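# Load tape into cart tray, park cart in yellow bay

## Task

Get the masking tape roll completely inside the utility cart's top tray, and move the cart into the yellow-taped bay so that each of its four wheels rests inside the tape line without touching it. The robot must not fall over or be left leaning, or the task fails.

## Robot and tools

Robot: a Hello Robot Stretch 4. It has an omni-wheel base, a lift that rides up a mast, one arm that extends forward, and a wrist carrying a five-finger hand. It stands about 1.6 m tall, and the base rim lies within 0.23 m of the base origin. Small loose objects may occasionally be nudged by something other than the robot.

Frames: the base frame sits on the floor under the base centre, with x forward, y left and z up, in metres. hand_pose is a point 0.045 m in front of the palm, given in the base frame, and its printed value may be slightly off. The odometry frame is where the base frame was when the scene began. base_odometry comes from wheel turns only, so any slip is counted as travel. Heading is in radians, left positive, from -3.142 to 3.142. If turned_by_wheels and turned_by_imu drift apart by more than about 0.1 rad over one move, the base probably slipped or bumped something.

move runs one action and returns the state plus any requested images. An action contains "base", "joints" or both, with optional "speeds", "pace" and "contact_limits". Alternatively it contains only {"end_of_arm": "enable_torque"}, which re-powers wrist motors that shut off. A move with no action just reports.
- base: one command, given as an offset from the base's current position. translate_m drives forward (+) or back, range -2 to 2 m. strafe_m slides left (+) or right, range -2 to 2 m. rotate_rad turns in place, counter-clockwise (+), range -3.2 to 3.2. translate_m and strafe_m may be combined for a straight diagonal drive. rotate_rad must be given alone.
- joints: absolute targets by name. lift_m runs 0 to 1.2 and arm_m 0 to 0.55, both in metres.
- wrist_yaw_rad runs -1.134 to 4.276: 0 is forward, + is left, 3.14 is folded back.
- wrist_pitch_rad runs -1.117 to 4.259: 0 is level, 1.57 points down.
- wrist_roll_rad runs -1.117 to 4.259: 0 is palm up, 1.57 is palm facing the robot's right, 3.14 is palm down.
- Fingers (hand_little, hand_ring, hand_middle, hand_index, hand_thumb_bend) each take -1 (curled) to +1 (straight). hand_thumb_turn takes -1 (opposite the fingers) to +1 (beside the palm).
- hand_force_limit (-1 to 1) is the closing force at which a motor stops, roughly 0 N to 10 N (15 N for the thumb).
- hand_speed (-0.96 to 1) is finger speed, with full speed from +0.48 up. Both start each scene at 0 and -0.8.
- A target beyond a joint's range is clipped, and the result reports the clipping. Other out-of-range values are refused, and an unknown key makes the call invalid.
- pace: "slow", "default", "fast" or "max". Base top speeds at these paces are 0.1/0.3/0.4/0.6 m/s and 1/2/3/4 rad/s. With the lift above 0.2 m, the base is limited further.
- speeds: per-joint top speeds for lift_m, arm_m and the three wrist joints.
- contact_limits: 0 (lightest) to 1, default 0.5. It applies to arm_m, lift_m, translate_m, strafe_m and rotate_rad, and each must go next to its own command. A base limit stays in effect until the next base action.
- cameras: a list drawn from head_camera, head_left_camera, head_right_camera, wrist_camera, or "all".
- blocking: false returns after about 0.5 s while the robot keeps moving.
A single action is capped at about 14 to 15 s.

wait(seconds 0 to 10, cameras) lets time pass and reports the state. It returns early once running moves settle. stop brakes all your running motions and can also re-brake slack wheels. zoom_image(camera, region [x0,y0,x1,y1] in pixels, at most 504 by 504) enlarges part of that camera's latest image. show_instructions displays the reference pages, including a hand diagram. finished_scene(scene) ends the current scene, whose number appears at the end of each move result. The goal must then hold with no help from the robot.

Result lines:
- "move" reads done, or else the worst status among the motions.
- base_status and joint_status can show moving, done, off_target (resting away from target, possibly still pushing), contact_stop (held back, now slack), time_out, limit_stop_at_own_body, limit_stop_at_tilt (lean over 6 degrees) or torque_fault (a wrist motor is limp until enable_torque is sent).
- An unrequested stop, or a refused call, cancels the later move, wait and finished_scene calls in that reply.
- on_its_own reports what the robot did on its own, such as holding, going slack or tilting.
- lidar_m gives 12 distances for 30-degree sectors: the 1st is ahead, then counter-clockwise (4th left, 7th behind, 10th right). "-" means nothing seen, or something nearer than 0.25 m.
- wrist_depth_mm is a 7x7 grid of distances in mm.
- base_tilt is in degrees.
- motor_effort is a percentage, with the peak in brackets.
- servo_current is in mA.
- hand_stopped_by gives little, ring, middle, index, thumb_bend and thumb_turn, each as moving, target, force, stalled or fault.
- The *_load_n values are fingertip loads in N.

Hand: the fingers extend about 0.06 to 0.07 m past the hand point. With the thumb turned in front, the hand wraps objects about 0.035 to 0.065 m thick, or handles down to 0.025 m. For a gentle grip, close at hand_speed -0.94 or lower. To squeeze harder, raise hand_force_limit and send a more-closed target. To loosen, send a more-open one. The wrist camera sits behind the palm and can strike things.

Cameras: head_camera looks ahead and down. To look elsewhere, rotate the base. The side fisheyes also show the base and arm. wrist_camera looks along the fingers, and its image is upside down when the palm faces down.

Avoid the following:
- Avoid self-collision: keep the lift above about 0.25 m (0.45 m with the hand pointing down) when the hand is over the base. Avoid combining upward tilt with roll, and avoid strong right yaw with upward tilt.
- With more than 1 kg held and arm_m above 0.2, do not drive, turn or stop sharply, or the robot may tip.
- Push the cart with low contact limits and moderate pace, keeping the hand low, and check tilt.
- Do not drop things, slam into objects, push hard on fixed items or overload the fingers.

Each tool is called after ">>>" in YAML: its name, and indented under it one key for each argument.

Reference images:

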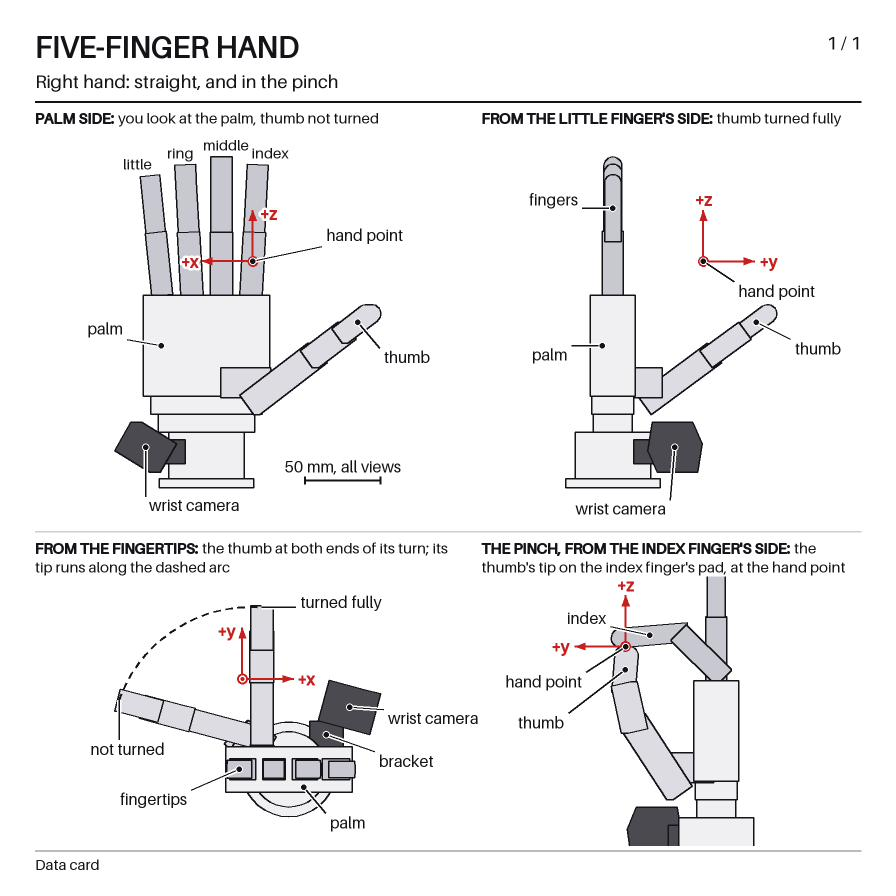

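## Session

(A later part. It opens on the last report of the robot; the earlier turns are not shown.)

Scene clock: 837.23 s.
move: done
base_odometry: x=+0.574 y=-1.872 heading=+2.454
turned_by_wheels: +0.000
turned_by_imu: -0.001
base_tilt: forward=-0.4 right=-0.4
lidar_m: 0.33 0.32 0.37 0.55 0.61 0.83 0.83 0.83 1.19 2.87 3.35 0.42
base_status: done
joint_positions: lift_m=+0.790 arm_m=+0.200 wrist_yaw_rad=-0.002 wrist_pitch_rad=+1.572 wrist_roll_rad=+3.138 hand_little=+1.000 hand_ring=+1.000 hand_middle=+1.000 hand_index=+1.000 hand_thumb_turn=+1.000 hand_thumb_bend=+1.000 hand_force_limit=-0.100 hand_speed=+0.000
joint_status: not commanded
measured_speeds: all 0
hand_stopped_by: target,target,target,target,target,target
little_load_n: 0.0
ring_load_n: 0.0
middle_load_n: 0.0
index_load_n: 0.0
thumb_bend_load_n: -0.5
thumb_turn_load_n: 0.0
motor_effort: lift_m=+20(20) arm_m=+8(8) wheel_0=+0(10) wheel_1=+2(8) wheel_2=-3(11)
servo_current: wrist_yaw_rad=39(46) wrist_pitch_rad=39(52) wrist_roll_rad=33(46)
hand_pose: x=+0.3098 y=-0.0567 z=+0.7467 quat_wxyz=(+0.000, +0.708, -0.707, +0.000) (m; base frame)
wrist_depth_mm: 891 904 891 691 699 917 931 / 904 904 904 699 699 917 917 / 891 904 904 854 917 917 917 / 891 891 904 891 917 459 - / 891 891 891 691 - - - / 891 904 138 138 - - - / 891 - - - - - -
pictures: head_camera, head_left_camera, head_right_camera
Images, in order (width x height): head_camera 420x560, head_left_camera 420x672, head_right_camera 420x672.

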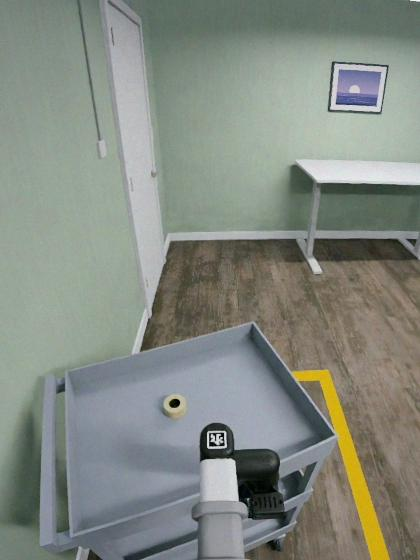

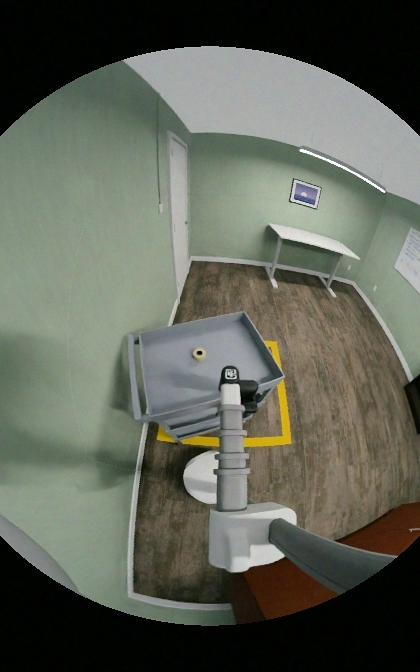

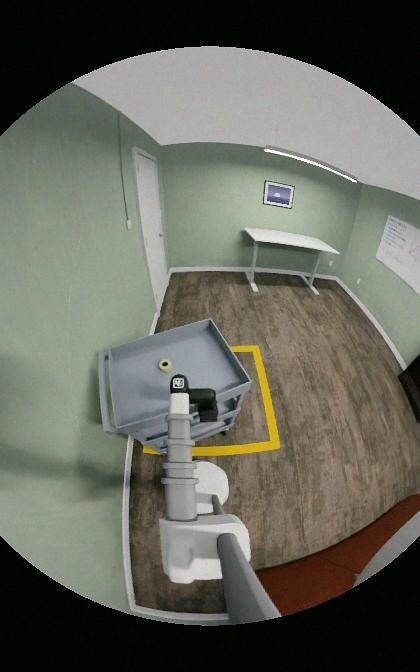

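>>> move:
  base: {"translate_m": -0.05}
  joints: {"lift_m": 1.06}

>>> move:
  base: {"strafe_m": -0.08}
  joints: {"arm_m": 0.54, "wrist_roll_rad": 1.4}
  cameras: ["head_camera", "head_left_camera", "head_right_camera", "wrist_camera"]

Scene clock: 903.00 s.
move: done
base_odometry: x=+0.613 y=-1.904 heading=+2.454
turned_by_wheels: +0.000
turned_by_imu: +0.001
base_tilt: forward=-0.3 right=-0.3
lidar_m: 0.37 0.36 0.44 0.55 0.60 0.85 0.79 0.76 1.08 2.87 3.36 0.46
base_status: done
joint_positions: lift_m=+1.060 arm_m=+0.200 wrist_yaw_rad=-0.001 wrist_pitch_rad=+1.572 wrist_roll_rad=+3.138 hand_little=+1.000 hand_ring=+1.000 hand_middle=+1.000 hand_index=+1.000 hand_thumb_turn=+1.000 hand_thumb_bend=+1.000 hand_force_limit=-0.100 hand_speed=+0.000
joint_status: all done
measured_speeds: all 0
hand_stopped_by: target,target,target,target,target,target
little_load_n: 0.0
ring_load_n: 0.0
middle_load_n: 0.0
index_load_n: 0.0
thumb_bend_load_n: 0.5
thumb_turn_load_n: 0.0
motor_effort: lift_m=+21(26) arm_m=+8(8) wheel_0=+0(9) wheel_1=+1(7) wheel_2=-2(8)
servo_current: wrist_yaw_rad=39(46) wrist_pitch_rad=33(52) wrist_roll_rad=26(46)
hand_pose: x=+0.3099 y=-0.0567 z=+1.0166 quat_wxyz=(+0.000, +0.708, -0.706, +0.000) (m; base frame)
wrist_depth_mm: 1160 1138 1160 976 1182 1205 - / 1160 1160 1182 960 960 1205 - / 1160 1160 1182 976 1182 1182 - / 1160 1160 1160 1182 1182 1205 - / 1160 1182 1182 991 - - - / 1160 1160 185 138 - - - / 1182 - - - - - -
pictures: none

Scene clock: 905.13 s.
move: done
base_odometry: x=+0.664 y=-1.842 heading=+2.454
turned_by_wheels: +0.000
turned_by_imu: +0.000
base_tilt: forward=-0.4 right=-0.3
lidar_m: 0.40 0.40 0.46 0.64 0.69 0.96 0.75 0.78 1.12 2.80 3.26 0.50
base_status: done
joint_positions: lift_m=+1.060 arm_m=+0.540 wrist_yaw_rad=-0.001 wrist_pitch_rad=+1.572 wrist_roll_rad=+1.402 hand_little=+1.000 hand_ring=+1.000 hand_middle=+1.000 hand_index=+1.000 hand_thumb_turn=+1.000 hand_thumb_bend=+1.000 hand_force_limit=-0.100 hand_speed=+0.000
joint_status: all done
measured_speeds: all 0
hand_stopped_by: target,target,target,target,target,target
little_load_n: 0.0
ring_load_n: 0.0
middle_load_n: 0.0
index_load_n: 0.0
thumb_bend_load_n: 0.0
thumb_turn_load_n: 0.0
motor_effort: lift_m=+21(21) arm_m=+9(11) wheel_0=+0(13) wheel_1=-1(10) wheel_2=-1(2)
servo_current: wrist_yaw_rad=39(39) wrist_pitch_rad=46(46) wrist_roll_rad=26(91)
hand_pose: x=+0.6898 y=-0.1519 z=+1.0166 quat_wxyz=(+0.000, +0.997, +0.084, +0.000) (m; base frame)
wrist_depth_mm: 1138 1160 1160 1160 1182 1182 1229 / 1160 1160 1160 1160 1182 1182 1205 / 1160 1160 1160 1160 1182 1205 1205 / 1160 1160 1182 1160 - 387 1205 / 1160 - - - - - - / - - 138 138 - - - / - - - - - - -
pictures: head_camera, head_left_camera, head_right_camera, wrist_camera
Images, in order (width x height): head_camera 420x560, head_left_camera 420x672, head_right_camera 420x672, wrist_camera 616x392.

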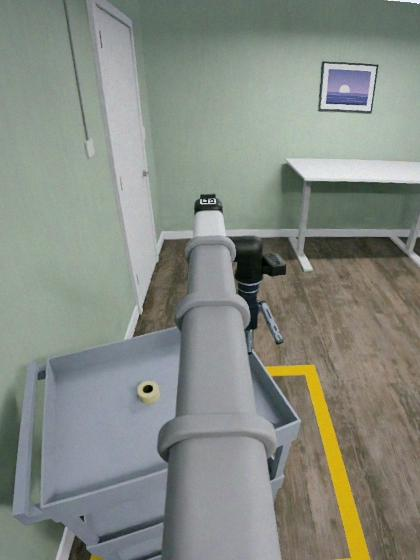

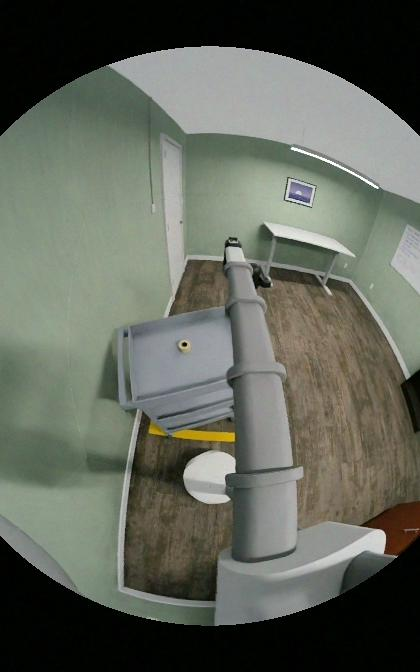

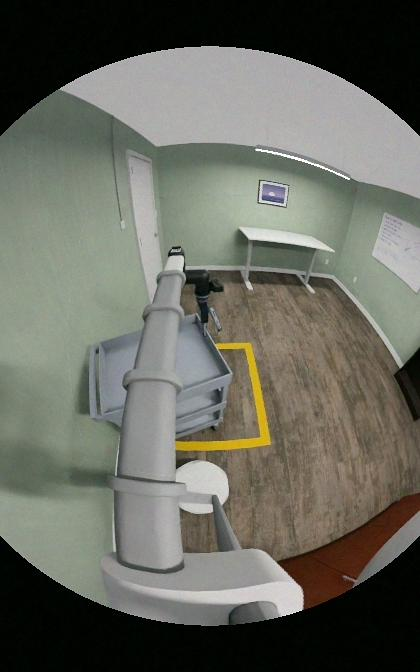

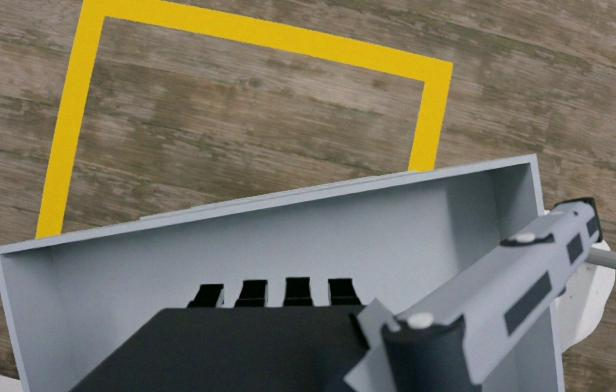

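>>> move:
  joints: {"lift_m": 0.94}
  contact_limits: {"lift_m": 0.1}
  pace: "slow"
  cameras: ["wrist_camera"]

>>> move:
  base: {"strafe_m": -0.2}
  pace: "slow"
  contact_limits: {"strafe_m": 0.3}
  cameras: ["all"]

Scene clock: 920.40 s.
move: done
base_odometry: x=+0.664 y=-1.842 heading=+2.454
turned_by_wheels: +0.000
turned_by_imu: +0.001
base_tilt: forward=-0.3 right=-0.4
lidar_m: 0.38 0.38 0.46 0.64 0.68 0.97 0.72 0.77 1.09 2.80 3.27 0.49
base_status: not commanded
joint_positions: lift_m=+0.940 arm_m=+0.540 wrist_yaw_rad=-0.001 wrist_pitch_rad=+1.572 wrist_roll_rad=+1.402 hand_little=+1.000 hand_ring=+1.000 hand_middle=+1.000 hand_index=+1.000 hand_thumb_turn=+1.000 hand_thumb_bend=+1.000 hand_force_limit=-0.100 hand_speed=+0.000
joint_status: all done
measured_speeds: all 0
hand_stopped_by: target,target,target,target,target,target
little_load_n: 0.0
ring_load_n: 0.0
middle_load_n: 0.0
index_load_n: 0.0
thumb_bend_load_n: 0.0
thumb_turn_load_n: 0.0
motor_effort: lift_m=+16(21) arm_m=+8(9) wheel_0=+0(0) wheel_1=-1(1) wheel_2=-1(1)
servo_current: wrist_yaw_rad=33(39) wrist_pitch_rad=39(46) wrist_roll_rad=33(46)
contact_limits: lift_m 0.1
hand_pose: x=+0.6898 y=-0.1519 z=+0.8970 quat_wxyz=(+0.000, +0.997, +0.084, +0.000) (m; base frame)
wrist_depth_mm: 1025 1025 1025 1042 1060 1078 1078 / 1025 1042 1042 1042 1060 1078 1078 / 1025 1042 1042 1060 1060 1078 1078 / 1042 1042 1060 1042 263 266 266 / 255 257 259 260 263 265 - / 256 257 185 138 264 - - / 256 - - - - - -
pictures: wrist_camera
Images, in order (width x height): wrist_camera 616x392.

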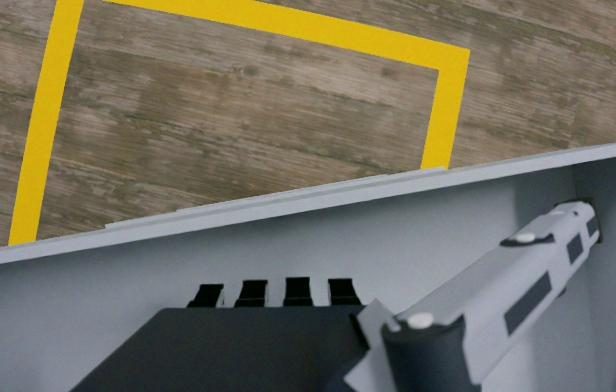

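Scene clock: 923.53 s.
move: done
base_odometry: x=+0.790 y=-1.687 heading=+2.454
turned_by_wheels: +0.000
turned_by_imu: +0.003
base_tilt: forward=-0.3 right=-0.3
lidar_m: 0.45 0.48 0.60 0.83 0.89 1.26 0.71 0.79 1.13 2.58 3.04 2.61
base_status: done
joint_positions: lift_m=+0.940 arm_m=+0.540 wrist_yaw_rad=+0.001 wrist_pitch_rad=+1.571 wrist_roll_rad=+1.400 hand_little=+1.000 hand_ring=+1.000 hand_middle=+1.000 hand_index=+1.000 hand_thumb_turn=+1.000 hand_thumb_bend=+1.000 hand_force_limit=-0.100 hand_speed=+0.000
joint_status: not commanded
measured_speeds: all 0
hand_stopped_by: target,target,target,target,target,target
little_load_n: 0.0
ring_load_n: 0.0
middle_load_n: 0.0
index_load_n: 0.5
thumb_bend_load_n: 0.0
thumb_turn_load_n: 0.0
motor_effort: lift_m=+15(16) arm_m=+8(9) wheel_0=+4(20) wheel_1=-1(9) wheel_2=+1(6)
servo_current: wrist_yaw_rad=33(39) wrist_pitch_rad=33(46) wrist_roll_rad=33(46)
contact_limits: lift_m 0.1; strafe_m 0.3
hand_pose: x=+0.6905 y=-0.1520 z=+0.8970 quat_wxyz=(+0.000, +0.996, +0.085, +0.000) (m; base frame)
wrist_depth_mm: 1025 1042 1042 1042 1060 1042 1078 / 1025 1042 1042 1060 1060 1078 1060 / 1025 1042 1042 1060 1060 1078 1078 / 1042 1042 1042 1060 1078 1078 1078 / - 263 - - - 382 - / 256 257 138 137 - - - / 256 - - - - - -
pictures: head_camera, head_left_camera, head_right_camera, wrist_camera
Images, in order (width x height): head_camera 420x560, head_left_camera 420x672, head_right_camera 420x672, wrist_camera 616x392.

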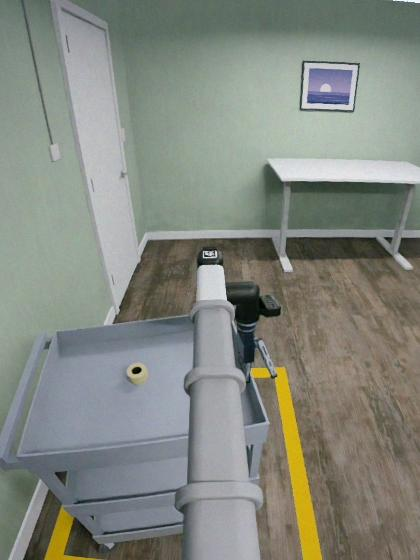

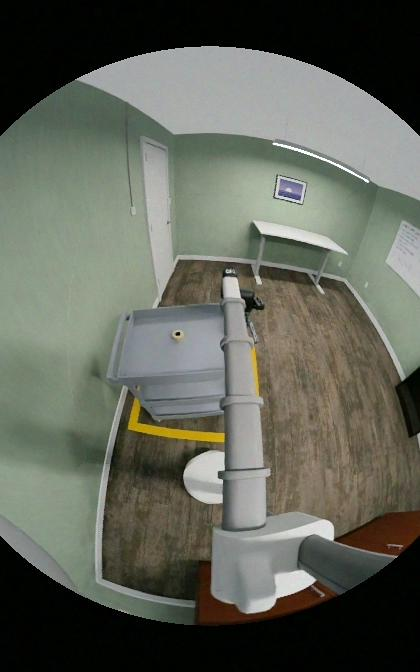

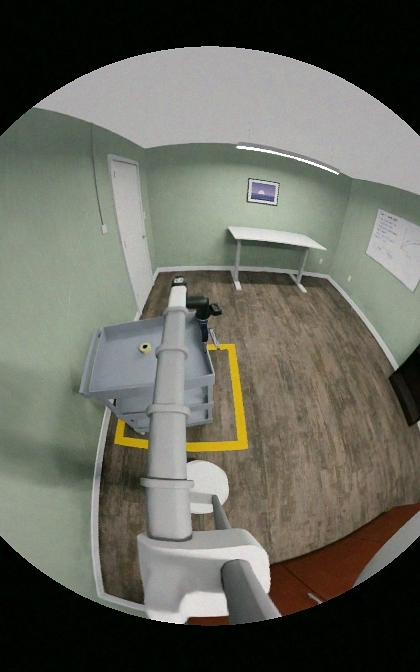

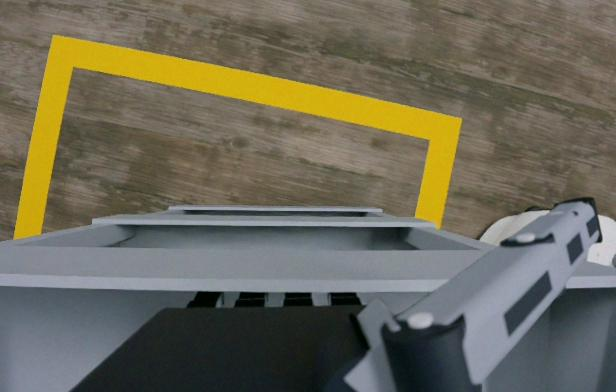

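>>> move:
  base: {"strafe_m": 0.025}
  joints: {"wrist_roll_rad": 1.6}
  pace: "slow"

>>> move:
  base: {"strafe_m": -0.1}
  pace: "slow"
  contact_limits: {"strafe_m": 0.3}
  cameras: ["head_camera", "wrist_camera", "head_left_camera"]

Scene clock: 945.00 s.
move: done
base_odometry: x=+0.775 y=-1.707 heading=+2.454
turned_by_wheels: +0.000
turned_by_imu: +0.001
base_tilt: forward=-0.3 right=-0.3
lidar_m: 0.46 0.47 0.60 0.80 0.86 1.24 0.72 0.78 1.15 2.60 3.07 0.49
base_status: done
joint_positions: lift_m=+0.940 arm_m=+0.540 wrist_yaw_rad=+0.001 wrist_pitch_rad=+1.571 wrist_roll_rad=+1.597 hand_little=+1.000 hand_ring=+1.000 hand_middle=+1.000 hand_index=+1.000 hand_thumb_turn=+1.000 hand_thumb_bend=+1.000 hand_force_limit=-0.100 hand_speed=+0.000
joint_status: all done
measured_speeds: all 0
hand_stopped_by: target,target,target,target,target,target
little_load_n: 0.0
ring_load_n: 0.0
middle_load_n: 0.0
index_load_n: 0.0
thumb_bend_load_n: 0.0
thumb_turn_load_n: 0.0
motor_effort: lift_m=+16(16) arm_m=+8(8) wheel_0=-2(7) wheel_1=+2(8) wheel_2=+0(2)
servo_current: wrist_yaw_rad=39(39) wrist_pitch_rad=52(52) wrist_roll_rad=33(65)
contact_limits: lift_m 0.1
hand_pose: x=+0.6783 y=-0.1468 z=+0.8970 quat_wxyz=(+0.000, +1.000, -0.013, +0.000) (m; base frame)
wrist_depth_mm: 1008 1025 1042 1042 1060 1060 1078 / 1025 1042 1025 1042 1060 1078 1078 / 1042 1042 1042 1060 1060 1078 1078 / 1042 1042 1060 1060 1078 379 - / 1042 504 259 260 264 265 - / 255 256 185 138 264 - - / 255 - - - - - -
pictures: none

Scene clock: 947.17 s.
move: done
base_odometry: x=+0.838 y=-1.629 heading=+2.454
turned_by_wheels: +0.000
turned_by_imu: +0.002
base_tilt: forward=-0.3 right=-0.4
lidar_m: 0.48 0.50 0.67 0.90 0.97 1.38 0.71 0.76 1.12 2.52 2.97 2.61
base_status: done
joint_positions: lift_m=+0.940 arm_m=+0.540 wrist_yaw_rad=+0.001 wrist_pitch_rad=+1.570 wrist_roll_rad=+1.597 hand_little=+1.000 hand_ring=+1.000 hand_middle=+1.000 hand_index=+1.000 hand_thumb_turn=+1.000 hand_thumb_bend=+1.000 hand_force_limit=-0.100 hand_speed=+0.000
joint_status: not commanded
measured_speeds: all 0
hand_stopped_by: target,target,target,target,target,target
little_load_n: 0.0
ring_load_n: 0.0
middle_load_n: 0.0
index_load_n: 0.0
thumb_bend_load_n: 0.0
thumb_turn_load_n: 0.0
motor_effort: lift_m=+16(16) arm_m=+8(8) wheel_0=+2(17) wheel_1=-1(9) wheel_2=+0(8)
servo_current: wrist_yaw_rad=33(46) wrist_pitch_rad=52(52) wrist_roll_rad=26(46)
contact_limits: lift_m 0.1; strafe_m 0.3
hand_pose: x=+0.6784 y=-0.1468 z=+0.8970 quat_wxyz=(+0.000, +1.000, -0.013, +0.000) (m; base frame)
wrist_depth_mm: 1025 1025 1042 1042 1060 1060 1078 / 1025 1025 1025 1042 1060 1078 1078 / 1025 1042 1060 1060 1078 1078 1078 / 1025 1060 1060 1078 1060 1078 866 / 1025 585 - - - - - / 255 257 138 138 264 - - / 255 - - - - - -
pictures: head_camera, head_left_camera, wrist_camera
Images, in order (width x height): head_camera 420x560, head_left_camera 420x672, wrist_camera 616x392.

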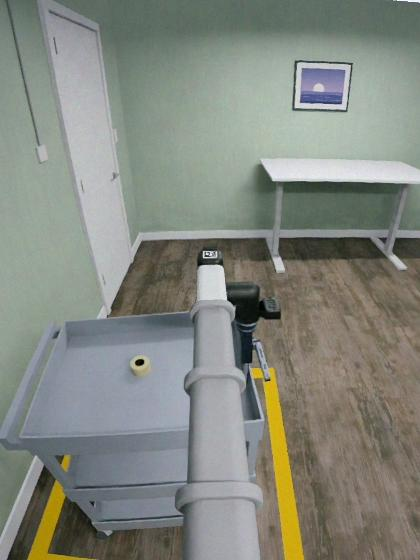

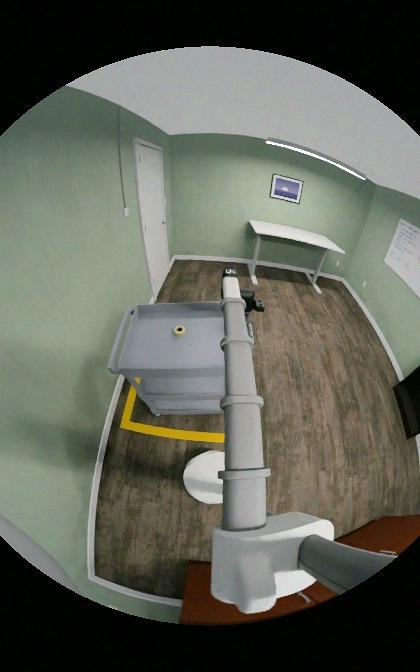

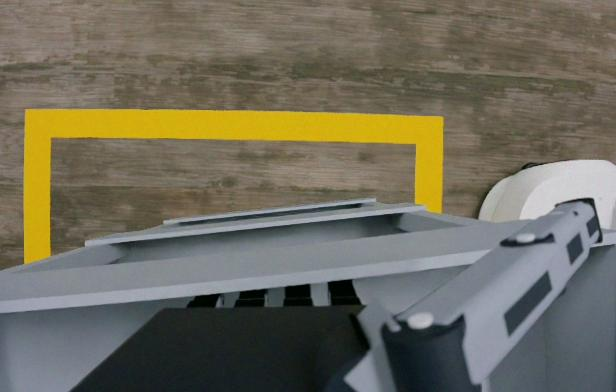

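>>> zoom_image:
  camera: "head_camera"
  region: [20, 440, 200, 560]

Scaled by 2.800 from the camera's 420x560 image, which has a finer 1200x1600 frame.

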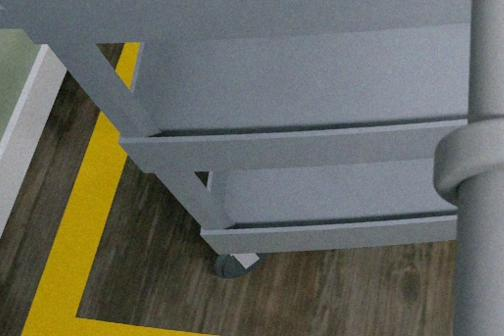

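>>> move:
  base: {"strafe_m": 0.02}
  pace: "slow"

>>> move:
  joints: {"lift_m": 1.08}

>>> move:
  joints: {"arm_m": 0.0}
  base: {"translate_m": -0.15}
  cameras: ["all"]

Scene clock: 965.97 s.
move: done
base_odometry: x=+0.825 y=-1.645 heading=+2.454
turned_by_wheels: +0.000
turned_by_imu: +0.001
base_tilt: forward=-0.4 right=-0.4
lidar_m: 0.46 0.49 0.64 0.90 0.95 1.34 0.72 0.76 1.14 2.55 2.99 2.62
base_status: done
joint_positions: lift_m=+0.940 arm_m=+0.540 wrist_yaw_rad=+0.001 wrist_pitch_rad=+1.570 wrist_roll_rad=+1.597 hand_little=+1.000 hand_ring=+1.000 hand_middle=+1.000 hand_index=+1.000 hand_thumb_turn=+1.000 hand_thumb_bend=+1.000 hand_force_limit=-0.100 hand_speed=+0.000
joint_status: not commanded
measured_speeds: all 0
hand_stopped_by: target,target,target,target,target,target
little_load_n: 0.0
ring_load_n: 0.0
middle_load_n: 0.0
index_load_n: 0.0
thumb_bend_load_n: 0.0
thumb_turn_load_n: 0.0
motor_effort: lift_m=+16(16) arm_m=+8(8) wheel_0=+0(8) wheel_1=+1(8) wheel_2=-1(1)
servo_current: wrist_yaw_rad=39(39) wrist_pitch_rad=46(46) wrist_roll_rad=33(46)
contact_limits: lift_m 0.1
hand_pose: x=+0.6784 y=-0.1468 z=+0.8970 quat_wxyz=(+0.000, +1.000, -0.013, +0.000) (m; base frame)
wrist_depth_mm: 1025 1042 1025 1042 1060 1078 1078 / 1042 1042 1042 1060 1078 1078 1078 / 1025 1025 1042 1042 1060 1078 1078 / 1025 1042 1060 1060 1060 1098 854 / 266 257 259 260 263 265 - / 255 256 185 138 264 - - / 256 - - - - - -
pictures: none

Scene clock: 967.63 s.
move: done
base_odometry: x=+0.825 y=-1.645 heading=+2.454
turned_by_wheels: +0.000
turned_by_imu: +0.000
base_tilt: forward=-0.3 right=-0.4
lidar_m: 0.48 0.50 0.64 0.89 0.93 1.37 0.70 0.79 1.16 2.53 2.97 2.60
base_status: not commanded
joint_positions: lift_m=+1.080 arm_m=+0.540 wrist_yaw_rad=+0.001 wrist_pitch_rad=+1.570 wrist_roll_rad=+1.597 hand_little=+1.000 hand_ring=+1.000 hand_middle=+1.000 hand_index=+1.000 hand_thumb_turn=+1.000 hand_thumb_bend=+1.000 hand_force_limit=-0.100 hand_speed=+0.000
joint_status: all done
measured_speeds: all 0
hand_stopped_by: target,target,target,target,target,target
little_load_n: 0.0
ring_load_n: 0.0
middle_load_n: 0.0
index_load_n: 0.0
thumb_bend_load_n: 0.0
thumb_turn_load_n: 0.0
motor_effort: lift_m=+21(25) arm_m=+8(8) wheel_0=+0(1) wheel_1=+1(1) wheel_2=-1(1)
servo_current: wrist_yaw_rad=33(39) wrist_pitch_rad=46(46) wrist_roll_rad=26(39)
hand_pose: x=+0.6784 y=-0.1468 z=+1.0366 quat_wxyz=(+0.000, +1.000, -0.013, +0.000) (m; base frame)
wrist_depth_mm: 1160 1182 1182 1182 1205 1229 1229 / 1182 1182 1182 1182 1205 1229 1229 / 1160 1160 1182 1205 1229 1205 1229 / 1160 1160 1205 1205 1205 1060 1008 / 389 - - - - - - / 392 - 138 138 - - - / - - - - - - -
pictures: none

Scene clock: 970.27 s.
move: done
base_odometry: x=+0.941 y=-1.740 heading=+2.454
turned_by_wheels: +0.000
turned_by_imu: +0.001
base_tilt: forward=-0.4 right=-0.3
lidar_m: 0.63 0.65 0.93 0.90 0.96 1.26 0.56 0.64 0.92 2.52 2.64 2.79
base_status: done
joint_positions: lift_m=+1.080 arm_m=+0.002 wrist_yaw_rad=+0.001 wrist_pitch_rad=+1.570 wrist_roll_rad=+1.598 hand_little=+1.000 hand_ring=+1.000 hand_middle=+1.000 hand_index=+1.000 hand_thumb_turn=+1.000 hand_thumb_bend=+1.000 hand_force_limit=-0.100 hand_speed=+0.000
joint_status: all done
joint sent to its limit — arm_m, lower limit.
measured_speeds: all 0
hand_stopped_by: target,target,target,target,target,target
little_load_n: 0.0
ring_load_n: 0.0
middle_load_n: 0.0
index_load_n: 0.0
thumb_bend_load_n: 0.0
thumb_turn_load_n: 0.0
motor_effort: lift_m=+21(21) arm_m=-9(12) wheel_0=+0(6) wheel_1=+0(8) wheel_2=+0(9)
servo_current: wrist_yaw_rad=33(46) wrist_pitch_rad=39(46) wrist_roll_rad=46(46)
hand_pose: x=+0.1407 y=-0.1468 z=+1.0366 quat_wxyz=(+0.000, +1.000, -0.013, +0.000) (m; base frame)
wrist_depth_mm: 1138 1182 1182 1205 1205 1205 1160 / 1160 1182 1182 1205 1205 1229 1182 / 1182 1182 1182 1182 1229 1229 1182 / 1160 1182 1182 991 991 597 1205 / 691 1182 1205 1008 1008 1205 - / - 1160 138 138 1008 - - / - - - - - - -
pictures: head_camera, head_left_camera, head_right_camera, wrist_camera
Images, in order (width x height): head_camera 420x560, head_left_camera 420x672, head_right_camera 420x672, wrist_camera 616x392.

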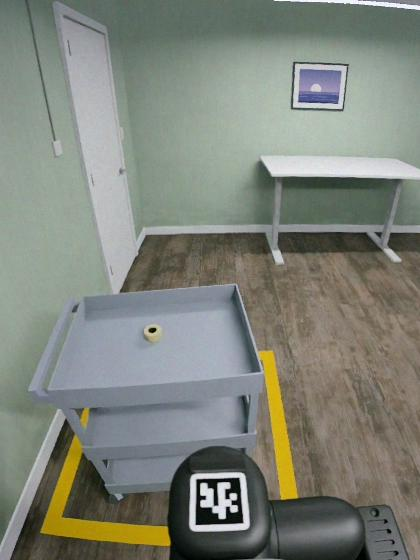

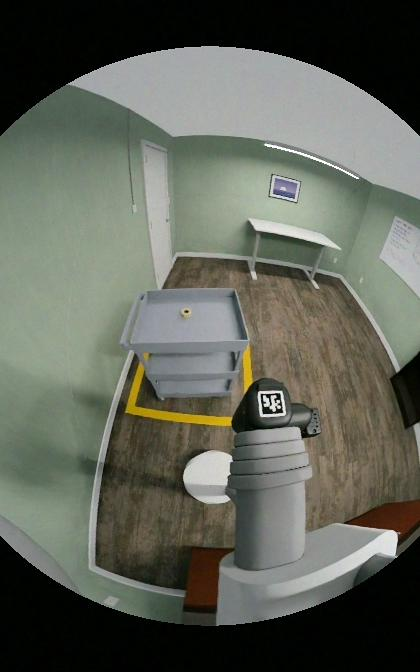

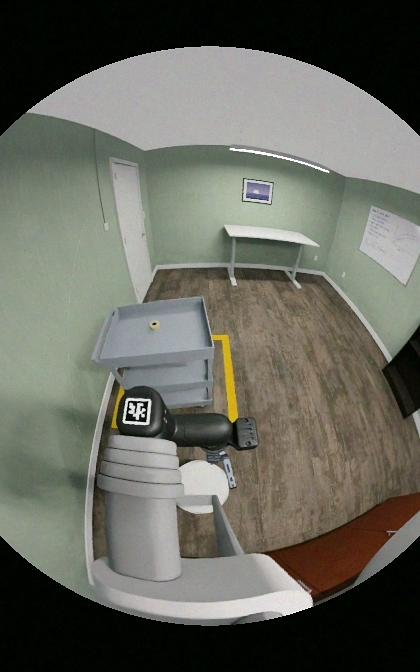

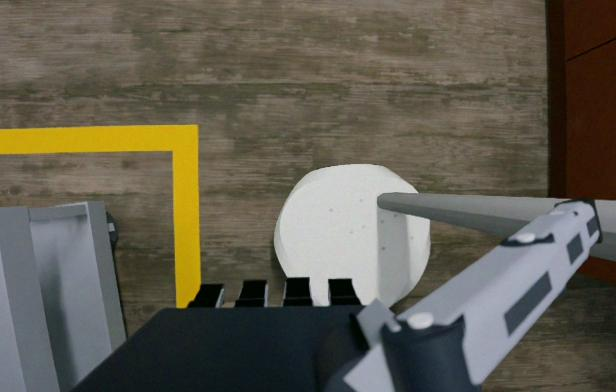

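>>> finished_scene:
  scene: 1

The scene is finished: the task was done.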